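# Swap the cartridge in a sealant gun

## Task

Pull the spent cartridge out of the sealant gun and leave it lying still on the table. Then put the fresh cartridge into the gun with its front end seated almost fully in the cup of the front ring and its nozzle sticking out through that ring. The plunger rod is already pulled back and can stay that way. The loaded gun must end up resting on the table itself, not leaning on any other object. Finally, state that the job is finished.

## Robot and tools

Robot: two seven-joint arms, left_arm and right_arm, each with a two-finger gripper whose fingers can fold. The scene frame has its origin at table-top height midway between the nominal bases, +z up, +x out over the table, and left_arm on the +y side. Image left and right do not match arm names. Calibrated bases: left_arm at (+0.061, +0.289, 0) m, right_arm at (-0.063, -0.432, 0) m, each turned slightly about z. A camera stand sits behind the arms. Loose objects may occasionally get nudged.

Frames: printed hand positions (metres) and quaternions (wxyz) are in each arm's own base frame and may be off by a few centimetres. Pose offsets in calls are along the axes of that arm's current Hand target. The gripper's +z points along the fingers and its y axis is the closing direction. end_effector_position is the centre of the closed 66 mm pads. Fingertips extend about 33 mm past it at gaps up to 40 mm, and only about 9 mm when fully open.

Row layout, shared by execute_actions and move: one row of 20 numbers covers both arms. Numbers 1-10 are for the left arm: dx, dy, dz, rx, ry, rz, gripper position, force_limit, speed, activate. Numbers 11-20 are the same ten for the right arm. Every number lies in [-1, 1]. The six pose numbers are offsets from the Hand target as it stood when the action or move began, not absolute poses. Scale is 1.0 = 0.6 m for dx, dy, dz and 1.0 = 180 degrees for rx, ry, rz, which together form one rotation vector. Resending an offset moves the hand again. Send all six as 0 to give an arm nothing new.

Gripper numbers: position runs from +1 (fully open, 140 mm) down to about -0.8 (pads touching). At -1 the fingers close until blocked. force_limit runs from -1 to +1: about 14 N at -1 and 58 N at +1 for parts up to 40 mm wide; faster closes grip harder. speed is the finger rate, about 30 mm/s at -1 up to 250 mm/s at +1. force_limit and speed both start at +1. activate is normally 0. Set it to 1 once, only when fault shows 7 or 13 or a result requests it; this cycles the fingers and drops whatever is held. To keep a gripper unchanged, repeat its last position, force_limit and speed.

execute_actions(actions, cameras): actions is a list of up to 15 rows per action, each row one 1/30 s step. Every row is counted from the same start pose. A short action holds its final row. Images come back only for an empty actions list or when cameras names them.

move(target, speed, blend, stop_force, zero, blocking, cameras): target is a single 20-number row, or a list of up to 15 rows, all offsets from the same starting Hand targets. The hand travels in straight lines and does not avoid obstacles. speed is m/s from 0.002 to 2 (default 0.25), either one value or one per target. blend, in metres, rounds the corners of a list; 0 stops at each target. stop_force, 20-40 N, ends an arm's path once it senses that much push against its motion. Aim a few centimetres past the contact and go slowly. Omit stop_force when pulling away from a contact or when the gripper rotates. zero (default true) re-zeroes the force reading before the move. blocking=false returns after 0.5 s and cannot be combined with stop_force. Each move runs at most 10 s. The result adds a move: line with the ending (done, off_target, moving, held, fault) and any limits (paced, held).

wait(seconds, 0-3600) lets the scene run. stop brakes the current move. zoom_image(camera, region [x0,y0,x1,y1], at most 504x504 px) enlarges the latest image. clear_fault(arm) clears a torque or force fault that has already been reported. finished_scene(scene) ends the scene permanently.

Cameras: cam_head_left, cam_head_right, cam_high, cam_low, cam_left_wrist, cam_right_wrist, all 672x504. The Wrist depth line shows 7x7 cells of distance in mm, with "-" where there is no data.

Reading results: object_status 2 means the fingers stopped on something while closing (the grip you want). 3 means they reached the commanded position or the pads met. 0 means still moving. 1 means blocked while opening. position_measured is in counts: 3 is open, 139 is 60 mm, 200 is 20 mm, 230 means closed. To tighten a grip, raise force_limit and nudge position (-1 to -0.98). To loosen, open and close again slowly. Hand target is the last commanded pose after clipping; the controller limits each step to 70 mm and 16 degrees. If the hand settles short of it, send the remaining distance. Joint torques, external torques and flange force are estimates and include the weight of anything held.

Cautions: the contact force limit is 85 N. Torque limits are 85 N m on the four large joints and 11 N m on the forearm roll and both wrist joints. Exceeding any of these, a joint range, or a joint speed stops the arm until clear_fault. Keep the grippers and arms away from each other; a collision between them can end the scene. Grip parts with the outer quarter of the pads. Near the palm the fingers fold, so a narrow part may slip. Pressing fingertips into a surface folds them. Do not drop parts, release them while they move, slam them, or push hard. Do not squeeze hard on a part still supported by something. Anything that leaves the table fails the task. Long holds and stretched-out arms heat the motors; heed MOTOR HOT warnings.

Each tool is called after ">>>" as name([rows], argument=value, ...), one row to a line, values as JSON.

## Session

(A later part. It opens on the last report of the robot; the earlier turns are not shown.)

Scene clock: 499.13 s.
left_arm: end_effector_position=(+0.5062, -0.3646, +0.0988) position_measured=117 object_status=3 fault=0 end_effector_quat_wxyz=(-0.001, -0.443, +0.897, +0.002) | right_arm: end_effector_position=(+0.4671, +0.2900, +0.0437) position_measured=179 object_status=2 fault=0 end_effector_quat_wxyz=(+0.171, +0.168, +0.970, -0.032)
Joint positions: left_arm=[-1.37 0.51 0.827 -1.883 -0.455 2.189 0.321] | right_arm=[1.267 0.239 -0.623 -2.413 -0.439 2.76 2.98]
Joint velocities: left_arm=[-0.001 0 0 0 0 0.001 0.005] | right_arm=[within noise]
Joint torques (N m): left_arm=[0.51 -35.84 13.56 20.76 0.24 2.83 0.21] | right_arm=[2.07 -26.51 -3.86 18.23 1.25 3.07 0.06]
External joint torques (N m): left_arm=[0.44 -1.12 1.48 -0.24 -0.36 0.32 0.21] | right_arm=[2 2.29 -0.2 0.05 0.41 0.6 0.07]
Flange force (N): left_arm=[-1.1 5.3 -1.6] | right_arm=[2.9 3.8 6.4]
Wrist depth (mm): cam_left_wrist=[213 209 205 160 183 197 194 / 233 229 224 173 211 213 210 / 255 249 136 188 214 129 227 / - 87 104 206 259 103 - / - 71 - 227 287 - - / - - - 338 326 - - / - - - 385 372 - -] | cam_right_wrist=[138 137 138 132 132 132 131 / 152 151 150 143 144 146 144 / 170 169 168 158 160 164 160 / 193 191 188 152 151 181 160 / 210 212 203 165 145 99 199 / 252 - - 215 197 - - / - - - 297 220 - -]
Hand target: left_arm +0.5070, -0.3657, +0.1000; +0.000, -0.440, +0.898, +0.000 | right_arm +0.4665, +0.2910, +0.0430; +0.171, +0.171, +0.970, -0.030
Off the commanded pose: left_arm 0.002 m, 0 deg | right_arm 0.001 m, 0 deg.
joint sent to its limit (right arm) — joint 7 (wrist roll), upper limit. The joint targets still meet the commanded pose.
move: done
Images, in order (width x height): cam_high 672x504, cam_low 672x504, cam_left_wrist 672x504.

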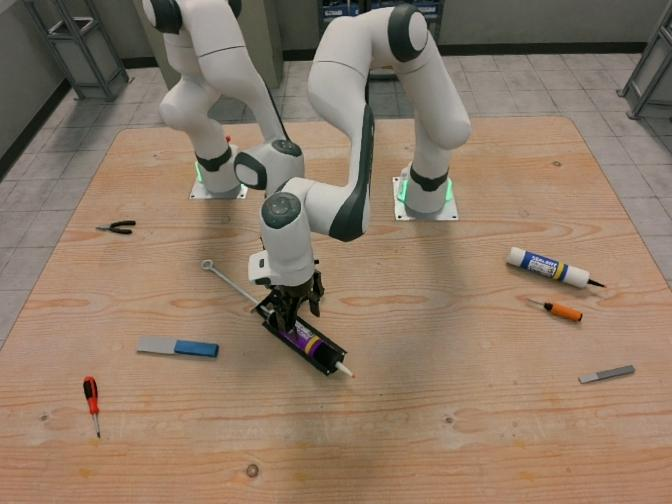

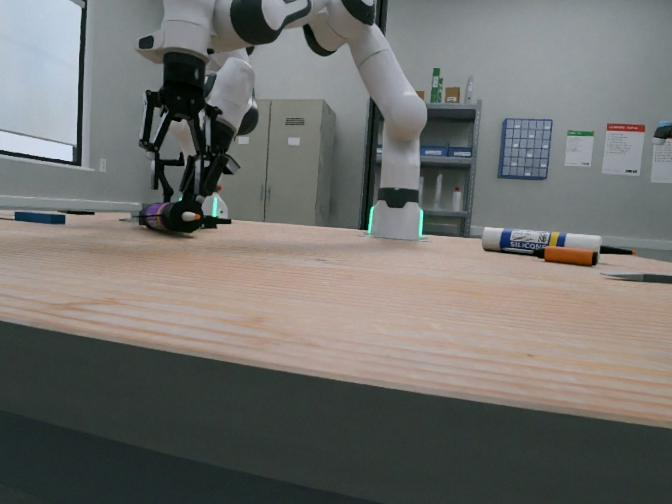

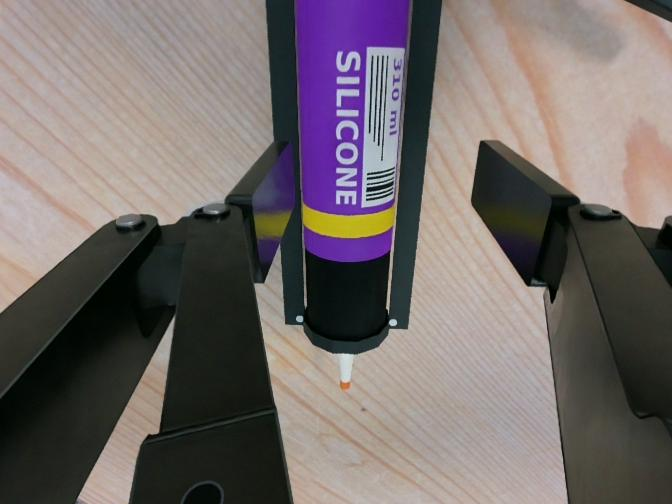

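>>> move(target=[0,-0.02,0.053,0,0,0.0139,0.1,0,0,0,0,0,0,0,0,0,-1,0,-1,0], speed=0.1, cameras=["cam_left_wrist","cam_low"])

>>> zoom_image(camera="cam_left_wrist", region=[200, 80, 560, 330])

>>> zoom_image(camera="cam_low", region=[120, 150, 260, 250])

Scene clock: 556.30 s.
left_arm: end_effector_position=(+0.5154, -0.3719, +0.0669) position_measured=117 object_status=3 fault=0 end_effector_quat_wxyz=(-0.001, -0.423, +0.906, +0.002) | right_arm: end_effector_position=(+0.4671, +0.2900, +0.0437) position_measured=179 object_status=2 fault=0 end_effector_quat_wxyz=(+0.171, +0.168, +0.970, -0.032)
Joint positions: left_arm=[-1.302 0.583 0.756 -1.847 -0.496 2.226 0.382] | right_arm=[1.267 0.239 -0.623 -2.413 -0.439 2.76 2.98]
Joint velocities: left_arm=[0 0 0.001 0 0 0.001 0.006] | right_arm=[within noise]
Joint torques (N m): left_arm=[0.56 -38.89 14.29 20.52 0.48 2.9 0.24] | right_arm=[2.06 -26.55 -3.85 18.24 1.25 3.09 0.08]
External joint torques (N m): left_arm=[0.4 -0.99 1.45 0.16 -0.1 0.39 0.24] | right_arm=[1.94 2.32 -0.23 0.03 0.41 0.61 0.1]
Flange force (N): left_arm=[-0.9 3.4 -1.9] | right_arm=[2.9 3.8 6.5]
Wrist depth (mm): cam_left_wrist=[183 181 178 133 137 170 168 / 200 198 193 144 153 184 181 / 220 216 136 159 160 133 196 / - 87 106 175 190 108 - / - 71 260 193 208 241 - / - - - 289 282 73 - / - - - 330 323 - -] | cam_right_wrist=[138 137 138 132 131 132 131 / 152 151 150 143 144 145 144 / 170 169 168 158 159 165 160 / 193 191 188 152 151 181 160 / 210 212 203 165 145 119 199 / 252 - - 215 197 - - / - - - 297 296 - -]
Hand target: left_arm +0.5165, -0.3731, +0.0682; +0.000, -0.421, +0.907, +0.000 | right_arm +0.4665, +0.2910, +0.0430; +0.171, +0.171, +0.970, -0.030
Off the commanded pose: left_arm 0.002 m, 0 deg | right_arm 0.001 m, 0 deg.
joint sent to its limit (right arm) — joint 7 (wrist roll), upper limit. The joint targets still meet the commanded pose.
move: done
Images, in order (width x height): cam_low 672x504, cam_left_wrist 672x504.

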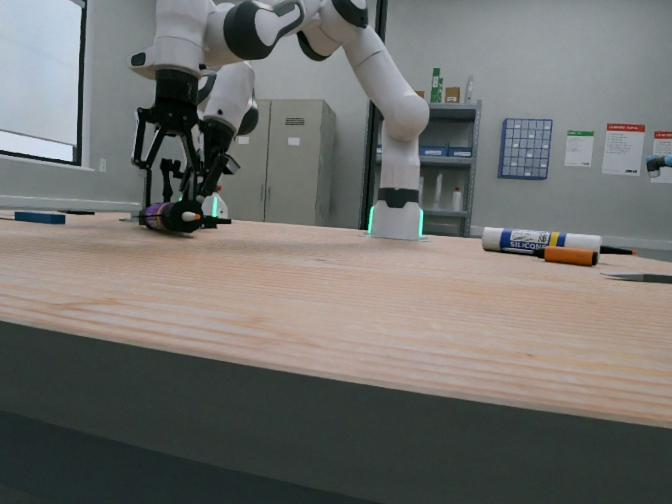

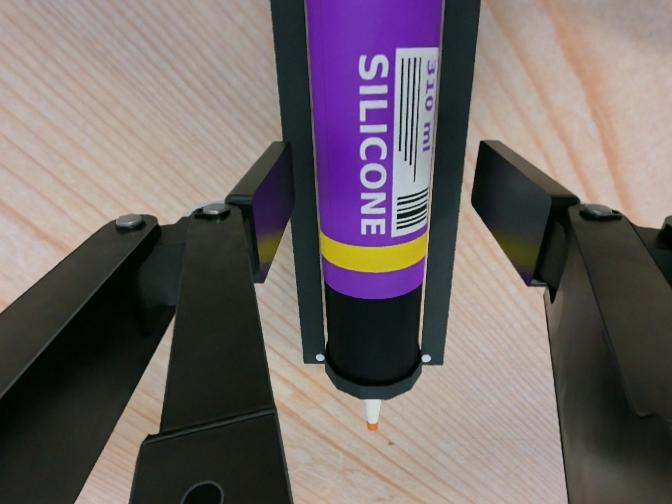

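Scaled by 1.400.

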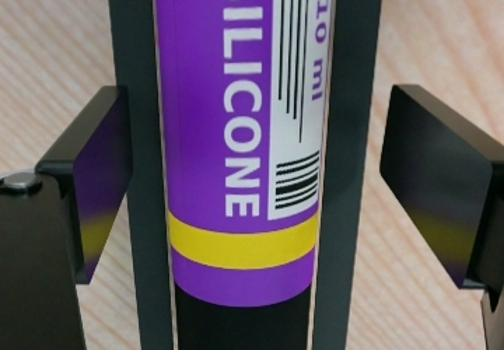

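Scaled by 3.600.

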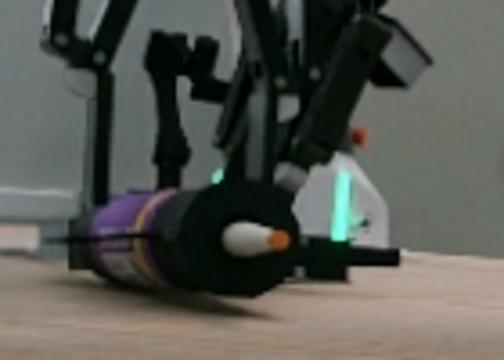

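>>> move([
  [0,-0.004,0.01,0,0,0,0.1,-0.5,-1,0,0,0,0,0,0,0,-1,0,-1,0],
  [0,-0.004,0.01,0,0,0,-1,-0.5,-1,0,0,0,0,0,0,0,-1,0,-1,0],
], speed=0.05, cameras=["cam_left_wrist","cam_low"])

>>> zoom_image(camera="cam_low", region=[120, 150, 260, 250])

Scene clock: 573.87 s.
left_arm: end_effector_position=(+0.5176, -0.3739, +0.0619) position_measured=162 object_status=0 fault=0 end_effector_quat_wxyz=(-0.001, -0.422, +0.906, +0.001) | right_arm: end_effector_position=(+0.4671, +0.2900, +0.0437) position_measured=179 object_status=2 fault=0 end_effector_quat_wxyz=(+0.171, +0.168, +0.970, -0.032)
Joint positions: left_arm=[-1.289 0.595 0.743 -1.838 -0.502 2.233 0.387] | right_arm=[1.267 0.239 -0.623 -2.413 -0.439 2.76 2.98]
Joint torques (N m): left_arm=[0.57 -38.44 14.25 20.09 0.37 2.87 0.25] | right_arm=[2.05 -26.55 -3.84 18.13 1.25 3.06 0.1]
External joint torques (N m): left_arm=[0.49 0.01 1.39 -0.23 -0.22 0.35 0.25] | right_arm=[2.01 2.3 -0.13 -0.1 0.4 0.59 0.11]
Flange force (N): left_arm=[-1.2 2.0 0.0] | right_arm=[3.2 3.5 6.3]
Wrist depth (mm): cam_left_wrist=[179 176 173 132 128 165 163 / 195 193 190 142 140 180 177 / 214 211 204 146 147 191 190 / 232 77 81 164 159 79 81 / - - - 185 199 - - / - 63 - 208 275 - - / - - - 320 318 - -] | cam_right_wrist=[138 136 138 132 132 132 131 / 152 151 150 143 144 146 144 / 170 169 168 158 159 165 160 / 193 191 189 152 151 180 160 / 209 212 203 165 145 101 200 / 252 - - 214 196 - - / - - - 298 221 - -]
Hand target: left_arm +0.5183, -0.3746, +0.0622; +0.000, -0.421, +0.907, +0.000 | right_arm +0.4665, +0.2910, +0.0430; +0.171, +0.171, +0.970, -0.030
Off the commanded pose: left_arm 0.001 m, 0 deg | right_arm 0.001 m, 0 deg.
joint sent to its limit (right arm) — joint 7 (wrist roll), upper limit. The joint targets still meet the commanded pose.
move: done
Images, in order (width x height): cam_low 672x504, cam_left_wrist 672x504.

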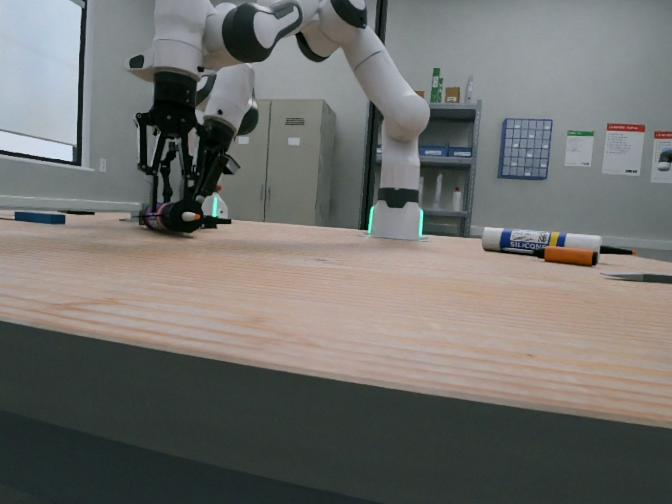

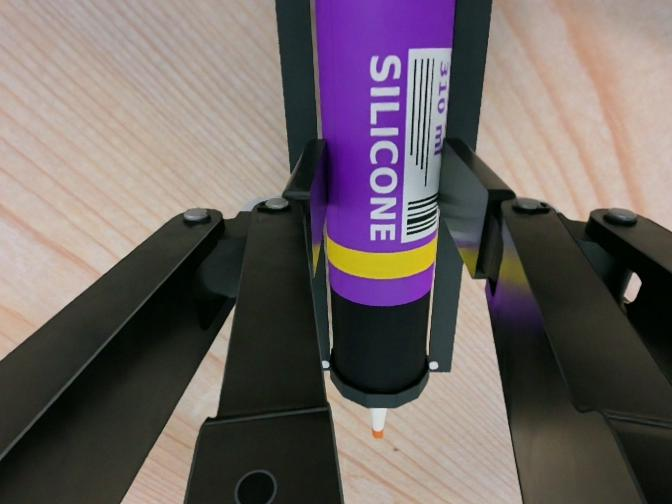

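Scaled by 3.600.

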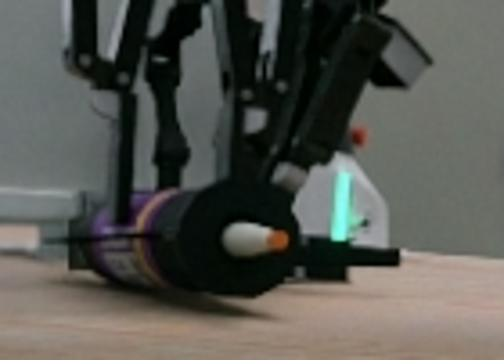

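>>> wait(seconds=1, cameras=["cam_left_wrist"])

>>> zoom_image(camera="cam_left_wrist", region=[240, 80, 540, 330])

Scene clock: 580.13 s.
left_arm: end_effector_position=(+0.5176, -0.3739, +0.0619) position_measured=162 object_status=2 fault=0 end_effector_quat_wxyz=(-0.001, -0.422, +0.906, +0.001) | right_arm: end_effector_position=(+0.4671, +0.2900, +0.0437) position_measured=179 object_status=2 fault=0 end_effector_quat_wxyz=(+0.171, +0.168, +0.970, -0.032)
Joint positions: left_arm=[-1.289 0.595 0.743 -1.838 -0.502 2.233 0.387] | right_arm=[1.267 0.239 -0.623 -2.413 -0.439 2.76 2.98]
Joint torques (N m): left_arm=[0.56 -38.41 14.32 20.2 0.38 2.88 0.18] | right_arm=[2.08 -26.54 -3.81 18.21 1.26 3.06 0.1]
External joint torques (N m): left_arm=[0.46 -0.1 1.5 -0.05 -0.21 0.37 0.18] | right_arm=[1.99 2.23 -0.16 0.06 0.42 0.59 0.11]
Flange force (N): left_arm=[-1.1 1.7 -0.4] | right_arm=[2.9 3.8 6.2]
Wrist depth (mm): cam_left_wrist=[180 177 173 131 129 165 163 / 195 192 189 142 141 179 177 / 214 211 204 146 147 192 191 / 232 77 81 164 160 79 81 / - - - 185 182 - - / - 63 - 199 284 - - / - - - 321 318 - -] | cam_right_wrist=[138 137 138 132 132 132 131 / 152 152 150 143 144 146 144 / 170 168 168 158 160 165 159 / 193 191 188 152 151 181 160 / 210 212 204 165 145 101 200 / 252 - - 214 197 - - / - - - 298 295 - -]
Hand target: left_arm +0.5183, -0.3746, +0.0622; +0.000, -0.421, +0.907, +0.000 | right_arm +0.4665, +0.2910, +0.0430; +0.171, +0.171, +0.970, -0.030
Tool commands: left_gripper/position=-1.0 left_gripper/force_limit=-0.5 left_gripper/speed=-1.0 left_gripper/activate=+0.0 right_gripper/position=-1.0 right_gripper/force_limit=+0.0 right_gripper/speed=-1.0 right_gripper/activate=+0.0
Off the commanded pose: left_arm 0.001 m, 0 deg | right_arm 0.001 m, 0 deg.
wait: 1.00 s; at rest from the start

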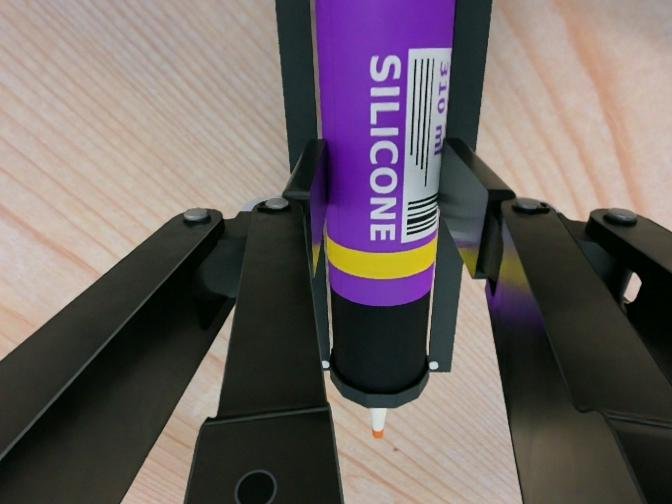

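Scaled by 1.680.

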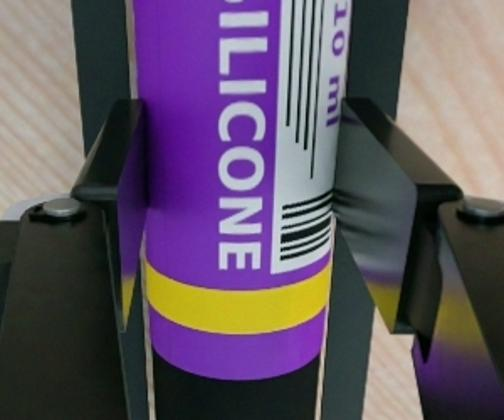

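>>> move(target=[0.008,0,0,0,0,0,-1,-0.5,-1,0,0,0,0,0,0,0,-1,0,-1,0], speed=0.02, stop_force=20, cameras=["cam_left_wrist","cam_right_wrist"])

>>> zoom_image(camera="cam_left_wrist", region=[240, 280, 540, 500])

Scene clock: 598.80 s.
left_arm: end_effector_position=(+0.5151, -0.3775, +0.0619) position_measured=162 object_status=2 fault=0 end_effector_quat_wxyz=(-0.001, -0.419, +0.908, +0.001) | right_arm: end_effector_position=(+0.4671, +0.2900, +0.0437) position_measured=179 object_status=2 fault=0 end_effector_quat_wxyz=(+0.171, +0.168, +0.970, -0.032)
Joint positions: left_arm=[-1.296 0.595 0.743 -1.838 -0.502 2.233 0.387] | right_arm=[1.267 0.239 -0.623 -2.413 -0.439 2.76 2.98]
Joint torques (N m): left_arm=[-0.47 -39.16 14.97 19.89 0.21 2.85 -0.11] | right_arm=[2.04 -26.57 -3.81 18.22 1.23 3.07 0.08]
External joint torques (N m): left_arm=[-0.55 -0.65 2.08 -0.44 -0.37 0.33 -0.11] | right_arm=[2.02 2.38 -0.09 -0.03 0.39 0.59 0.09]
Flange force (N): left_arm=[1.1 7.1 -2.6] | right_arm=[3.1 3.9 6.6]
Wrist depth (mm): cam_left_wrist=[179 176 173 131 128 165 163 / 194 193 190 142 140 180 177 / 215 211 204 145 147 191 190 / 232 77 81 164 160 79 81 / - - - 184 187 - - / - 63 - 209 267 - - / - - - 322 318 - -] | cam_right_wrist=[138 137 138 132 131 132 131 / 152 151 150 143 144 146 144 / 170 169 167 158 159 164 160 / 193 190 188 152 151 181 160 / 210 212 204 165 145 101 199 / 253 - - 216 197 - - / - - - 299 222 - -]
Hand target: left_arm +0.5152, -0.3783, +0.0622; +0.000, -0.421, +0.907, +0.000 | right_arm +0.4665, +0.2910, +0.0430; +0.171, +0.171, +0.970, -0.030
Off the commanded pose: left_arm 0.001 m, 0 deg | right_arm 0.001 m, 0 deg.
joint sent to its limit (right arm) — joint 7 (wrist roll), upper limit. The joint targets still meet the commanded pose.
move: done

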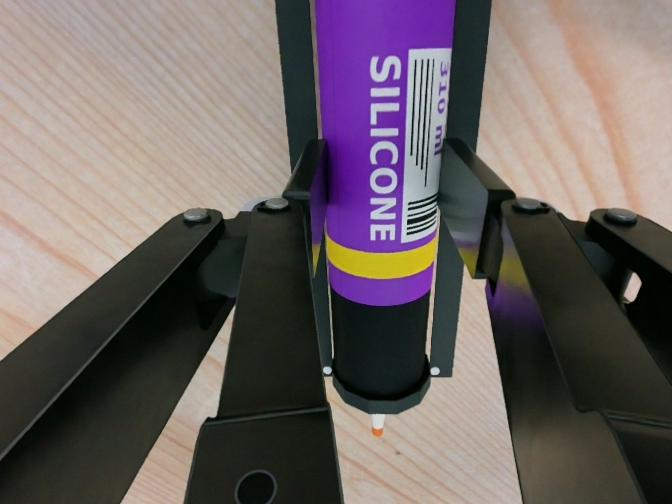

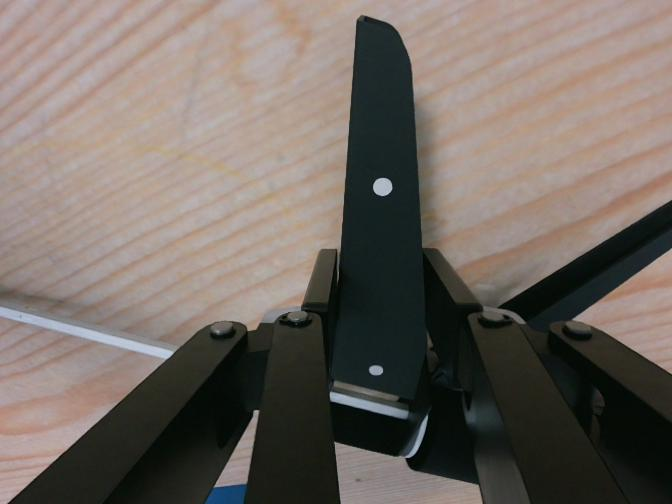

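Scaled by 1.680.

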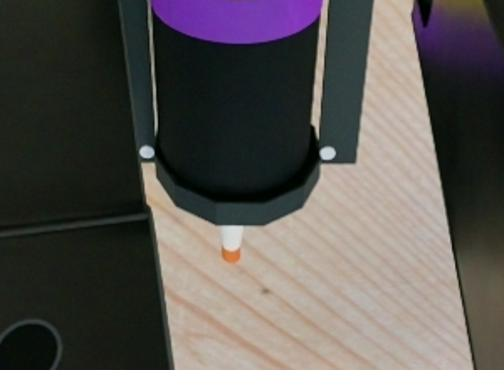

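>>> move(target=[0.01,0,0,0,0,0,-1,-0.5,-1,0,0,0,0,0,0,0,-1,0,-1,0], speed=0.02, stop_force=20, cameras=["cam_left_wrist","cam_right_wrist"])

>>> zoom_image(camera="cam_left_wrist", region=[240, 280, 540, 500])

Scene clock: 606.40 s.
left_arm: end_effector_position=(+0.5131, -0.3794, +0.0617) position_measured=162 object_status=2 fault=0 end_effector_quat_wxyz=(+0.000, -0.420, +0.907, +0.001) | right_arm: end_effector_position=(+0.4671, +0.2900, +0.0437) position_measured=179 object_status=2 fault=0 end_effector_quat_wxyz=(+0.171, +0.168, +0.970, -0.032)
Joint positions: left_arm=[-1.305 0.595 0.746 -1.841 -0.502 2.235 0.379] | right_arm=[1.267 0.239 -0.623 -2.413 -0.439 2.76 2.98]
Joint torques (N m): left_arm=[-2.13 -39.35 13.39 20.24 0.07 2.71 -0.2] | right_arm=[2.06 -26.52 -3.81 18.34 1.25 3.18 0.1]
External joint torques (N m): left_arm=[-2.29 -0.93 0.41 -0.05 -0.52 0.19 -0.2] | right_arm=[2.03 2.34 -0.1 0.15 0.4 0.71 0.11]
Flange force (N): left_arm=[4.0 7.4 -2.8] | right_arm=[2.9 4.2 6.9]
Wrist depth (mm): cam_left_wrist=[179 176 173 132 128 165 162 / 195 193 190 142 140 179 177 / 215 212 204 146 147 191 191 / 233 77 81 163 160 79 81 / - - - 184 185 - - / - 63 - 200 203 - - / - - - 321 317 - -] | cam_right_wrist=[138 137 139 132 131 132 131 / 152 151 150 143 144 146 144 / 170 169 168 158 160 164 160 / 193 190 189 152 151 181 160 / 209 212 204 165 145 101 200 / 253 - - 214 197 - - / - - - 297 222 - -]
Hand target: left_arm +0.5113, -0.3829, +0.0622; +0.000, -0.421, +0.907, +0.000 | right_arm +0.4665, +0.2910, +0.0430; +0.171, +0.171, +0.970, -0.030
Off the commanded pose: left_arm 0.004 m, 0 deg | right_arm 0.001 m, 0 deg.
joint sent to its limit (right arm) — joint 7 (wrist roll), upper limit. The joint targets still meet the commanded pose.
move: off_target (left_arm)

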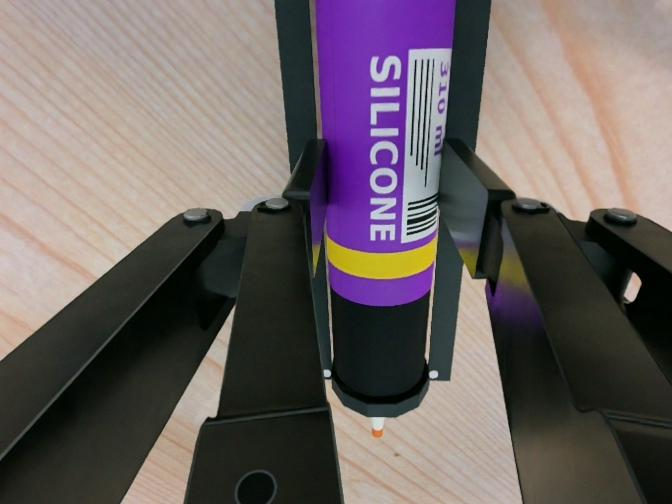

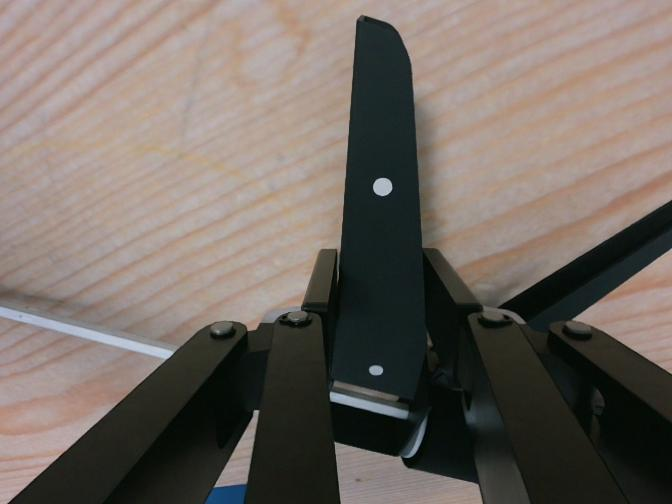

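Scaled by 1.680.

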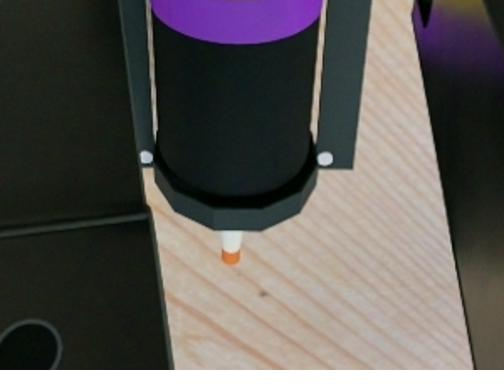

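>>> move([
  [-0.0075,0,0,0,0,0,-1,-0.5,-1,0,0,0,0,0,0,0,-1,0,-1,0],
  [-0.012,0,-0.0115,0,0.0222,0,-1,-0.5,-1,0,0,0,0,0,0,0,-1,0,-1,0],
], speed=0.03, cameras=["cam_left_wrist","cam_right_wrist","cam_low"])

>>> zoom_image(camera="cam_low", region=[120, 150, 260, 250])

Scene clock: 627.97 s.
left_arm: end_effector_position=(+0.5160, -0.3760, +0.0674) position_measured=162 object_status=2 fault=0 end_effector_quat_wxyz=(-0.031, -0.423, +0.906, -0.013) | right_arm: end_effector_position=(+0.4671, +0.2900, +0.0437) position_measured=179 object_status=2 fault=0 end_effector_quat_wxyz=(+0.171, +0.168, +0.970, -0.032)
Joint positions: left_arm=[-1.227 0.572 0.701 -1.826 -0.533 2.201 0.425] | right_arm=[1.267 0.239 -0.623 -2.413 -0.439 2.76 2.98]
Joint velocities: left_arm=[0.001 -0.001 0.001 -0.001 0.001 -0.002 0.007] | right_arm=[within noise]
Joint torques (N m): left_arm=[0.53 -40.55 13.37 21 0.14 2.42 0.3] | right_arm=[2.07 -26.54 -3.82 18.21 1.25 3.09 0.05]
External joint torques (N m): left_arm=[0.58 -1.39 1.62 0.2 -0.41 -0.02 0.3] | right_arm=[1.95 2.31 -0.19 0.02 0.41 0.62 0.06]
Flange force (N): left_arm=[-1.1 3.1 -2.8] | right_arm=[2.8 3.8 6.5]
Wrist depth (mm): cam_left_wrist=[187 185 181 131 129 173 170 / 201 199 195 142 140 185 182 / 219 215 208 146 147 195 195 / 234 77 81 164 160 79 81 / - - - 185 187 - - / - 63 - 199 197 - - / - - - 302 299 - -] | cam_right_wrist=[138 137 138 132 132 132 131 / 152 151 150 143 144 146 144 / 170 169 168 158 160 164 159 / 193 190 188 152 151 181 160 / 210 212 204 165 145 101 200 / 252 - - 215 197 - - / - - - 297 222 - -]
Hand target: left_arm +0.5160, -0.3774, +0.0691; -0.032, -0.420, +0.907, -0.015 | right_arm +0.4665, +0.2910, +0.0430; +0.171, +0.171, +0.970, -0.030
Off the commanded pose: left_arm 0.002 m, 0 deg | right_arm 0.001 m, 0 deg.
joint sent to its limit (right arm) — joint 7 (wrist roll), upper limit. The joint targets still meet the commanded pose.
move: done
Images, in order (width x height): cam_low 672x504, cam_left_wrist 672x504, cam_right_wrist 672x504.

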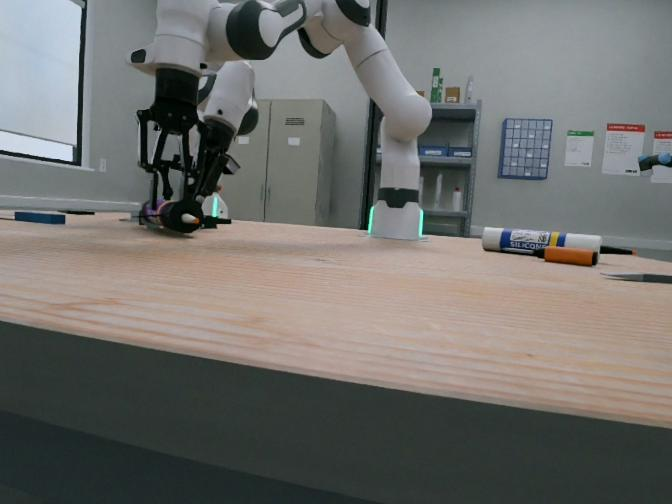

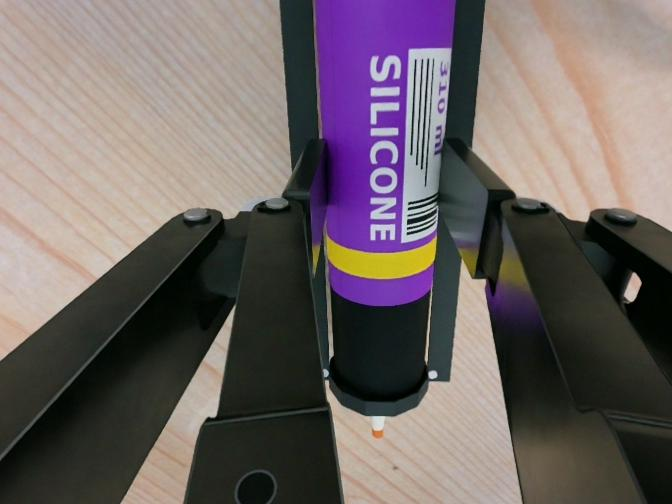

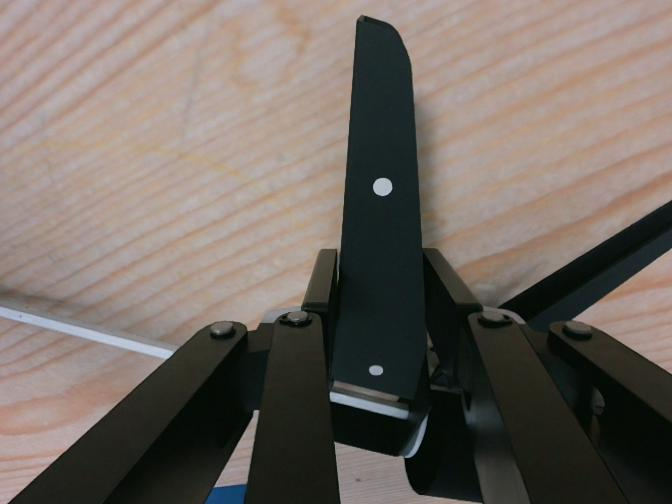

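Scaled by 3.600.

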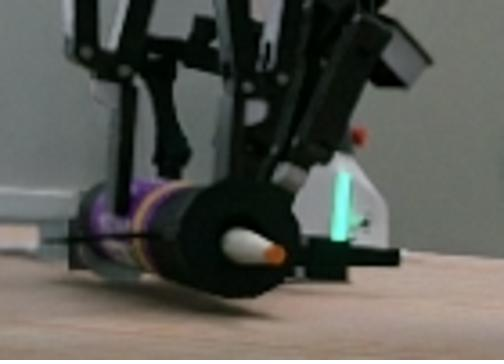

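>>> move([
  [-0.0058,0,-0.0143,0,0.0278,0,-1,-0.5,-1,0,0,0,0,0,0,0,-1,0,-1,0],
  [-0.013,0,-0.0295,0,0.0556,0,-1,-0.5,-1,0,0,0,0,0,0,0,-1,0,-1,0],
], speed=0.03, blend=0.003, cameras=["cam_left_wrist","cam_right_wrist","cam_high"])

>>> zoom_image(camera="cam_high", region=[220, 200, 400, 400])

Scene clock: 641.97 s.
left_arm: end_effector_position=(+0.5218, -0.3697, +0.0847) position_measured=162 object_status=2 fault=0 end_effector_quat_wxyz=(-0.110, -0.420, +0.900, -0.050) | right_arm: end_effector_position=(+0.4671, +0.2901, +0.0437) position_measured=179 object_status=2 fault=0 end_effector_quat_wxyz=(+0.171, +0.168, +0.970, -0.032)
Joint positions: left_arm=[-1.038 0.543 0.596 -1.768 -0.621 2.084 0.546] | right_arm=[1.267 0.239 -0.623 -2.412 -0.439 2.76 2.98]
Joint velocities: left_arm=[0 0 0 0.001 -0.001 -0.002 0.006] | right_arm=[within noise]
Joint torques (N m): left_arm=[0.91 -42.43 11.3 21.46 -0.08 2 0.18] | right_arm=[2.08 -26.8 -3.84 17.97 1.25 2.78 0.07]
External joint torques (N m): left_arm=[0.88 -1.42 1.67 0.07 -0.46 -0.09 0.17] | right_arm=[1.99 2.04 -0.19 -0.21 0.41 0.31 0.08]
Flange force (N): left_arm=[-0.7 3.3 -2.6] | right_arm=[3.2 2.9 4.7]
Wrist depth (mm): cam_left_wrist=[211 209 205 132 129 195 192 / 222 218 215 143 141 205 201 / 233 230 223 146 147 211 209 / 243 76 81 163 159 79 81 / - - - 180 183 - - / - 63 - 192 210 - - / - - - 271 270 - -] | cam_right_wrist=[138 137 138 132 131 132 131 / 152 152 150 143 144 146 144 / 170 169 168 159 160 165 160 / 193 191 188 152 151 181 160 / 210 212 203 165 145 101 200 / 251 - - 214 198 - - / - - - 297 223 - -]
Hand target: left_arm +0.5218, -0.3705, +0.0862; -0.111, -0.417, +0.900, -0.051 | right_arm +0.4665, +0.2910, +0.0430; +0.171, +0.171, +0.970, -0.030
Off the commanded pose: left_arm 0.002 m, 0 deg | right_arm 0.001 m, 0 deg.
joint sent to its limit (right arm) — joint 7 (wrist roll), upper limit. The joint targets still meet the commanded pose.
move: done
Images, in order (width x height): cam_high 672x504, cam_left_wrist 672x504, cam_right_wrist 672x504.

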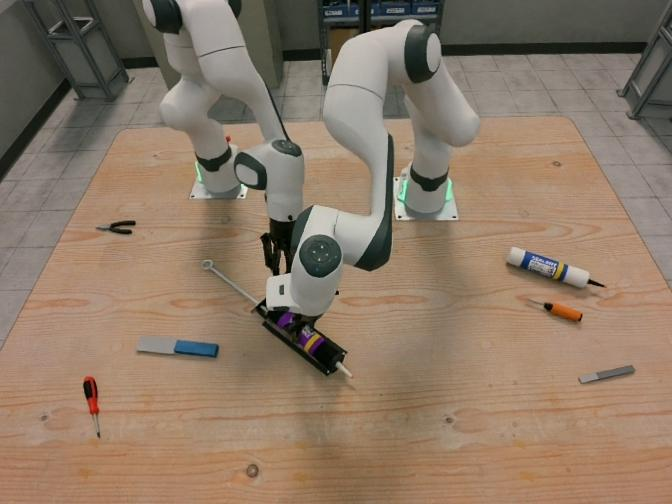

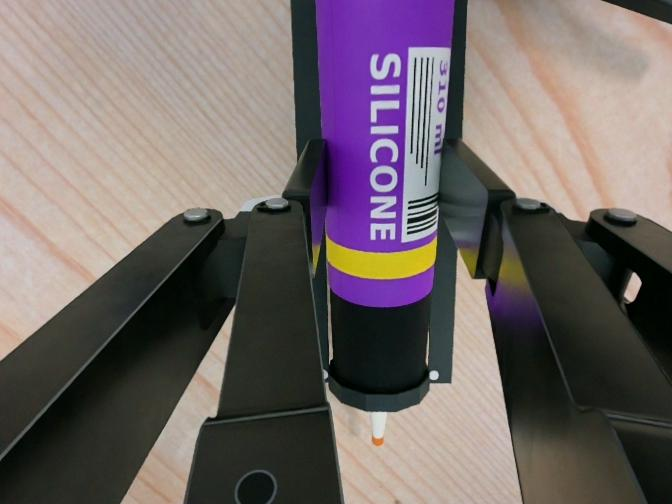

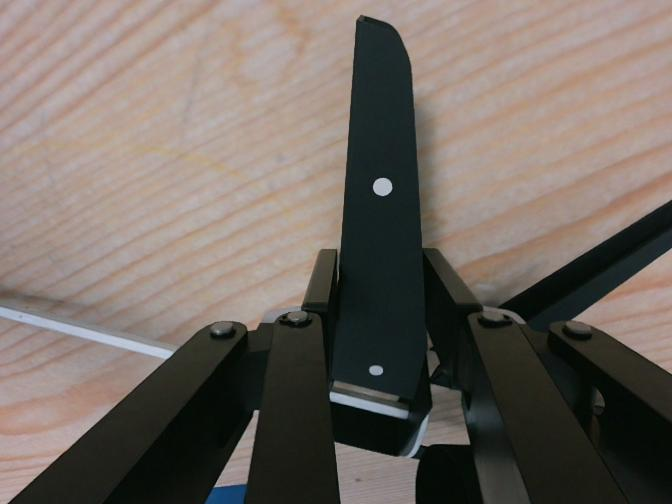

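Scaled by 2.520.

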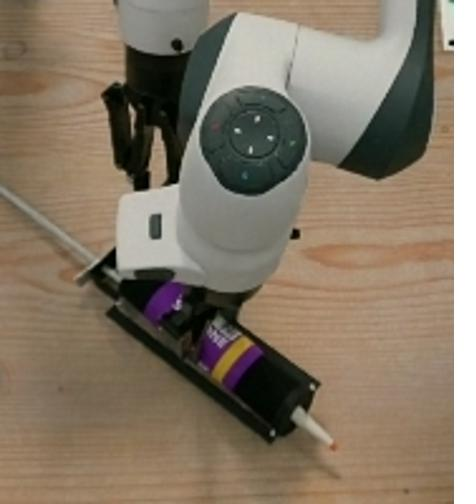

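>>> move(target=[0.1167,0,0,0,0,0,-1,-0.5,-1,0,0,0,0,0,0,0,-1,0,-1,0], speed=0.04, stop_force=25, cameras=["cam_left_wrist","cam_right_wrist","cam_high","cam_low"])

Scene clock: 663.67 s.
left_arm: end_effector_position=(+0.4771, -0.4220, +0.1021) position_measured=162 object_status=2 fault=0 end_effector_quat_wxyz=(-0.112, -0.415, +0.901, -0.050) | right_arm: end_effector_position=(+0.4671, +0.2901, +0.0437) position_measured=179 object_status=2 fault=0 end_effector_quat_wxyz=(+0.171, +0.168, +0.970, -0.032)
Joint positions: left_arm=[-1.172 0.494 0.621 -1.804 -0.616 2.095 0.45] | right_arm=[1.267 0.239 -0.623 -2.412 -0.439 2.76 2.98]
Joint torques (N m): left_arm=[-0.39 -40.52 11.48 21.32 0.23 2.51 -0.07] | right_arm=[2.02 -26.75 -3.81 18.04 1.25 2.78 0.08]
External joint torques (N m): left_arm=[-0.51 -1.11 2.23 -0.38 -0.16 0.34 -0.08] | right_arm=[1.99 2.04 -0.11 -0.1 0.41 0.31 0.09]
Flange force (N): left_arm=[1.5 7.7 -2.3] | right_arm=[3.0 3.4 4.8]
Wrist depth (mm): cam_left_wrist=[229 226 221 129 128 187 208 / 239 236 231 140 140 215 217 / 252 248 240 146 147 227 223 / 262 76 81 162 160 79 81 / - - - 186 184 - - / - 63 - 272 236 - - / - - - 267 252 - -] | cam_right_wrist=[137 137 138 132 132 132 131 / 152 152 150 143 144 146 144 / 170 169 168 158 160 165 160 / 192 191 188 152 151 181 160 / 210 212 204 165 145 100 199 / 252 - - 215 197 - - / - - - 213 164 - -]
Hand target: left_arm +0.4779, -0.4223, +0.1032; -0.111, -0.417, +0.900, -0.051 | right_arm +0.4665, +0.2910, +0.0430; +0.171, +0.171, +0.970, -0.030
Off the commanded pose: left_arm 0.001 m, 0 deg | right_arm 0.001 m, 0 deg.
joint sent to its limit (right arm) — joint 7 (wrist roll), upper limit. The joint targets still meet the commanded pose.
move: done
Images, in order (width x height): cam_high 672x504, cam_low 672x504, cam_left_wrist 672x504, cam_right_wrist 672x504.

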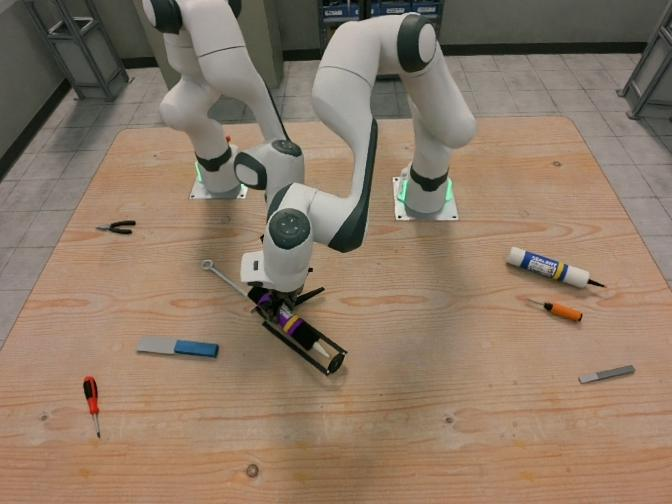

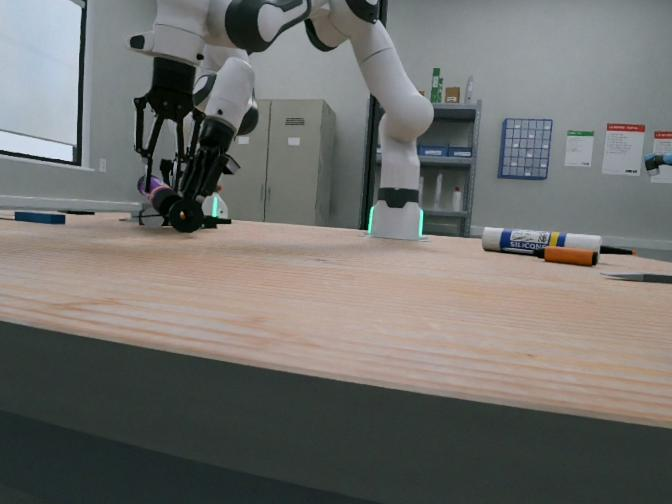

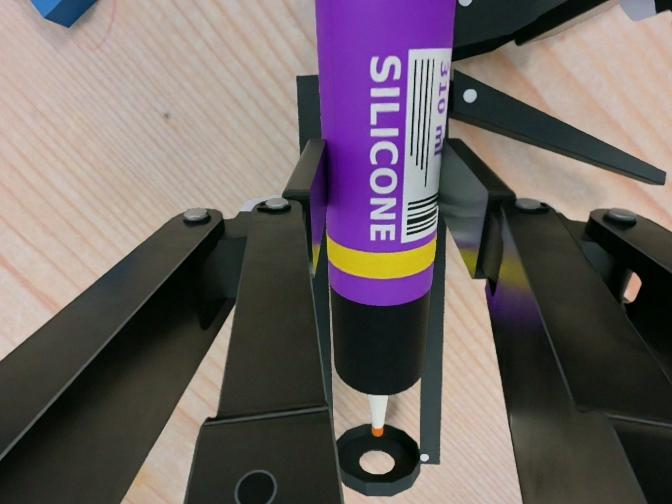

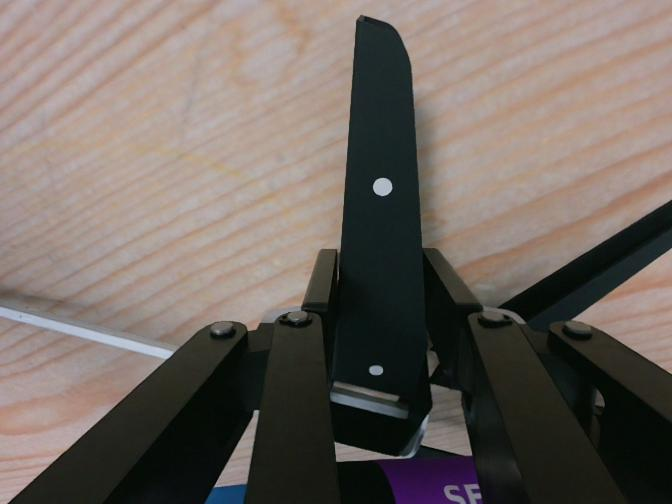

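>>> move([
  [0.0484,0,-0.194,0,0,0,-1,-0.5,-1,0,0,0,0,0,0,0,-1,0,-1,0],
  [-0.29,0.42,-0.2733,0,-0.0778,0,-1,-0.5,-1,0,0,0,0,0,0,0,-1,0,-1,0],
], speed=0.15, blend=0.03, cameras=["cam_left_wrist","cam_right_wrist","cam_high"])

Scene clock: 696.70 s.
left_arm: end_effector_position=(+0.4206, -0.1008, +0.2196) position_measured=162 object_status=2 fault=0 end_effector_quat_wxyz=(-0.001, -0.419, +0.908, -0.001) | right_arm: end_effector_position=(+0.4671, +0.2901, +0.0437) position_measured=179 object_status=2 fault=0 end_effector_quat_wxyz=(+0.171, +0.168, +0.970, -0.032)
Joint positions: left_arm=[-1.013 -0.463 0.72 -2.426 0.334 2.042 0.201] | right_arm=[1.267 0.239 -0.623 -2.412 -0.439 2.76 2.98]
Joint velocities: left_arm=[0.002 0 -0.002 0.001 0.004 0.002 0] | right_arm=[within noise]
Joint torques (N m): left_arm=[0.46 -9.91 -8.09 22.64 1.23 2.57 -0.18] | right_arm=[2.06 -26.72 -3.86 17.97 1.23 2.77 0.06]
External joint torques (N m): left_arm=[0.46 -0.33 0.48 -0.43 0.58 0.04 -0.18] | right_arm=[2.04 2.14 -0.14 -0.25 0.39 0.3 0.07]
Flange force (N): left_arm=[0.4 3.6 0.9] | right_arm=[3.3 3.1 4.9]
Wrist depth (mm): cam_left_wrist=[309 314 309 128 128 298 292 / 346 340 335 140 140 322 314 / 378 372 360 146 146 342 339 / 413 77 81 161 160 79 81 / - - - 183 182 - - / - 63 - 210 483 - - / - - - 554 550 - -] | cam_right_wrist=[138 137 138 133 131 132 131 / 152 151 150 143 144 146 144 / 170 169 168 159 160 165 160 / 193 191 188 153 151 180 160 / 210 212 203 165 145 99 200 / 252 - - 215 197 - - / - - - 296 296 - -]
Hand target: left_arm +0.4205, -0.1003, +0.2200; +0.000, -0.421, +0.907, +0.000 | right_arm +0.4665, +0.2910, +0.0430; +0.171, +0.171, +0.970, -0.030
Off the commanded pose: left_arm 0.001 m, 0 deg | right_arm 0.001 m, 0 deg.
joint sent to its limit (right arm) — joint 7 (wrist roll), upper limit. The joint targets still meet the commanded pose.
move: done
Images, in order (width x height): cam_high 672x504, cam_left_wrist 672x504, cam_right_wrist 672x504.

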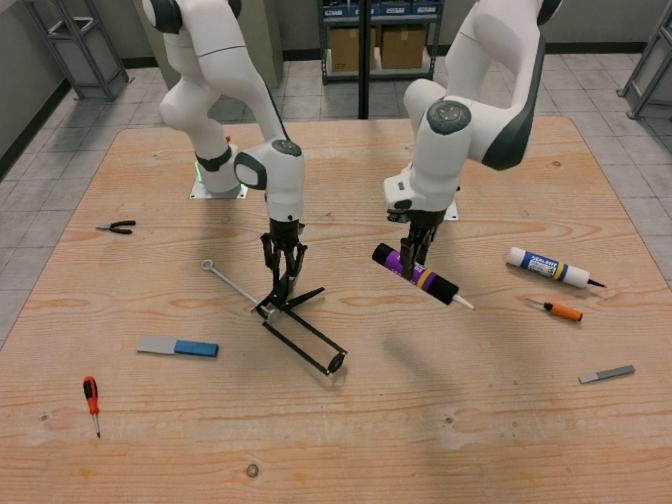

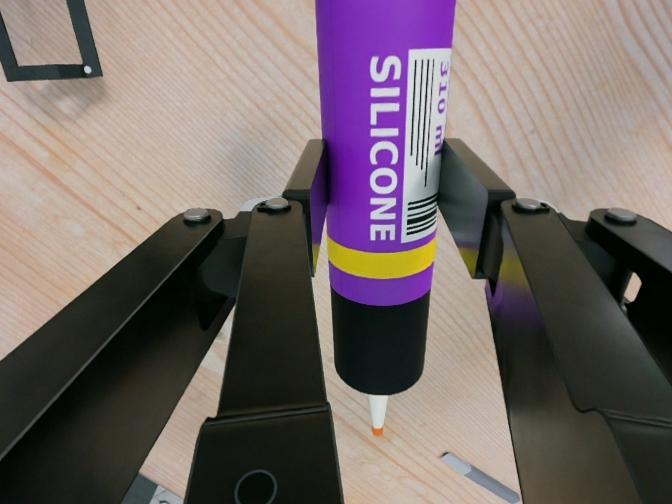

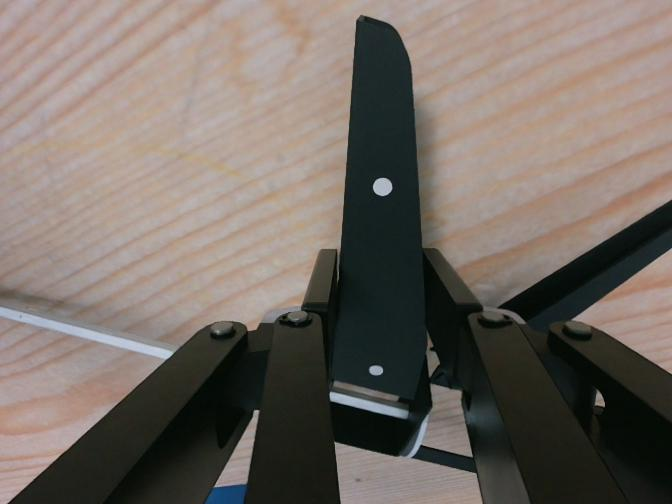

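>>> move([
  [0,0,0.22,0,0,0,-1,-0.5,-1,0,0,0,0,0,0,0,-1,0,-1,0],
  [0,0,0.2683,0,0,0,-1,-0.5,-1,0,0,0,0,0,0,0,-1,0,-1,0],
], speed=[0.12,0.03], stop_force=20, cameras=["cam_low","cam_high"])

>>> zoom_image(camera="cam_low", region=[300, 160, 500, 290])

Scene clock: 709.33 s.
left_arm: end_effector_position=(+0.4206, -0.1005, +0.0600) position_measured=162 object_status=2 fault=0 end_effector_quat_wxyz=(+0.000, -0.422, +0.906, +0.000) | right_arm: end_effector_position=(+0.4671, +0.2901, +0.0437) position_measured=179 object_status=2 fault=0 end_effector_quat_wxyz=(+0.171, +0.168, +0.970, -0.032)
Joint positions: left_arm=[-1.184 -0.102 0.969 -2.615 0.151 2.552 0.355] | right_arm=[1.267 0.239 -0.623 -2.412 -0.439 2.76 2.98]
Joint torques (N m): left_arm=[-0.5 -10.67 -0.63 18.54 -0.1 2.85 0.25] | right_arm=[2.05 -26.72 -3.82 17.96 1.24 2.78 0.06]
External joint torques (N m): left_arm=[-0.54 1.9 1.56 -0.69 -0.51 0.33 0.25] | right_arm=[1.93 2.12 -0.19 -0.22 0.4 0.31 0.07]
Flange force (N): left_arm=[0.0 0.0 0.0] | right_arm=[3.1 3.1 5.0]
Wrist depth (mm): cam_left_wrist=[174 172 170 130 127 162 159 / 191 188 186 142 138 176 174 / 210 206 199 145 147 187 187 / 226 76 81 163 161 79 81 / - - - 194 187 - - / - 63 - 274 270 - - / - - - 314 309 - -] | cam_right_wrist=[138 136 138 132 131 132 131 / 152 152 150 143 144 146 144 / 170 169 168 159 160 165 160 / 193 191 188 152 151 181 160 / 210 212 204 165 154 99 200 / 253 - - 214 197 - - / - - - 297 295 - -]
Hand target: left_arm +0.4203, -0.1003, +0.0592; +0.000, -0.421, +0.907, +0.000 | right_arm +0.4665, +0.2910, +0.0430; +0.171, +0.171, +0.970, -0.030
Off the commanded pose: left_arm 0.001 m, 0 deg | right_arm 0.001 m, 0 deg.
joint sent to its limit (right arm) — joint 7 (wrist roll), upper limit. The joint targets still meet the commanded pose.
move: contact (left_arm); path passed 1 of 2 targets
Images, in order (width x height): cam_high 672x504, cam_low 672x504.

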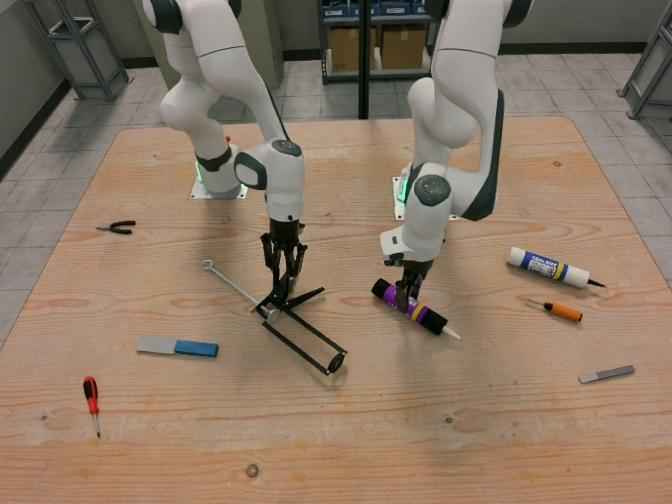

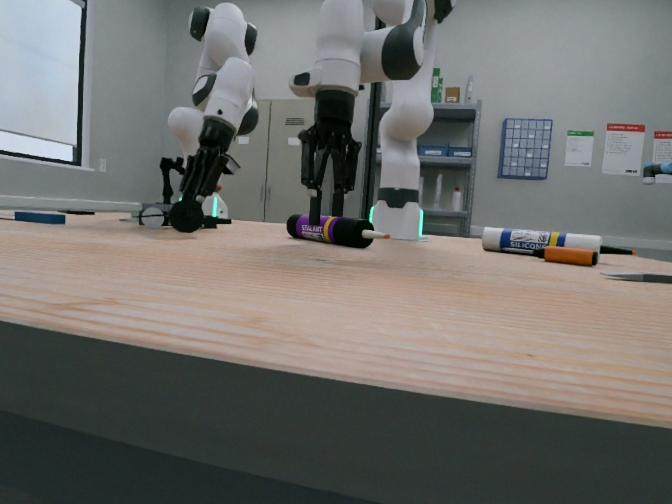

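Scaled by 2.520.

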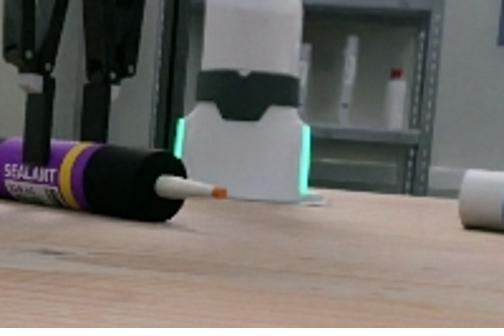

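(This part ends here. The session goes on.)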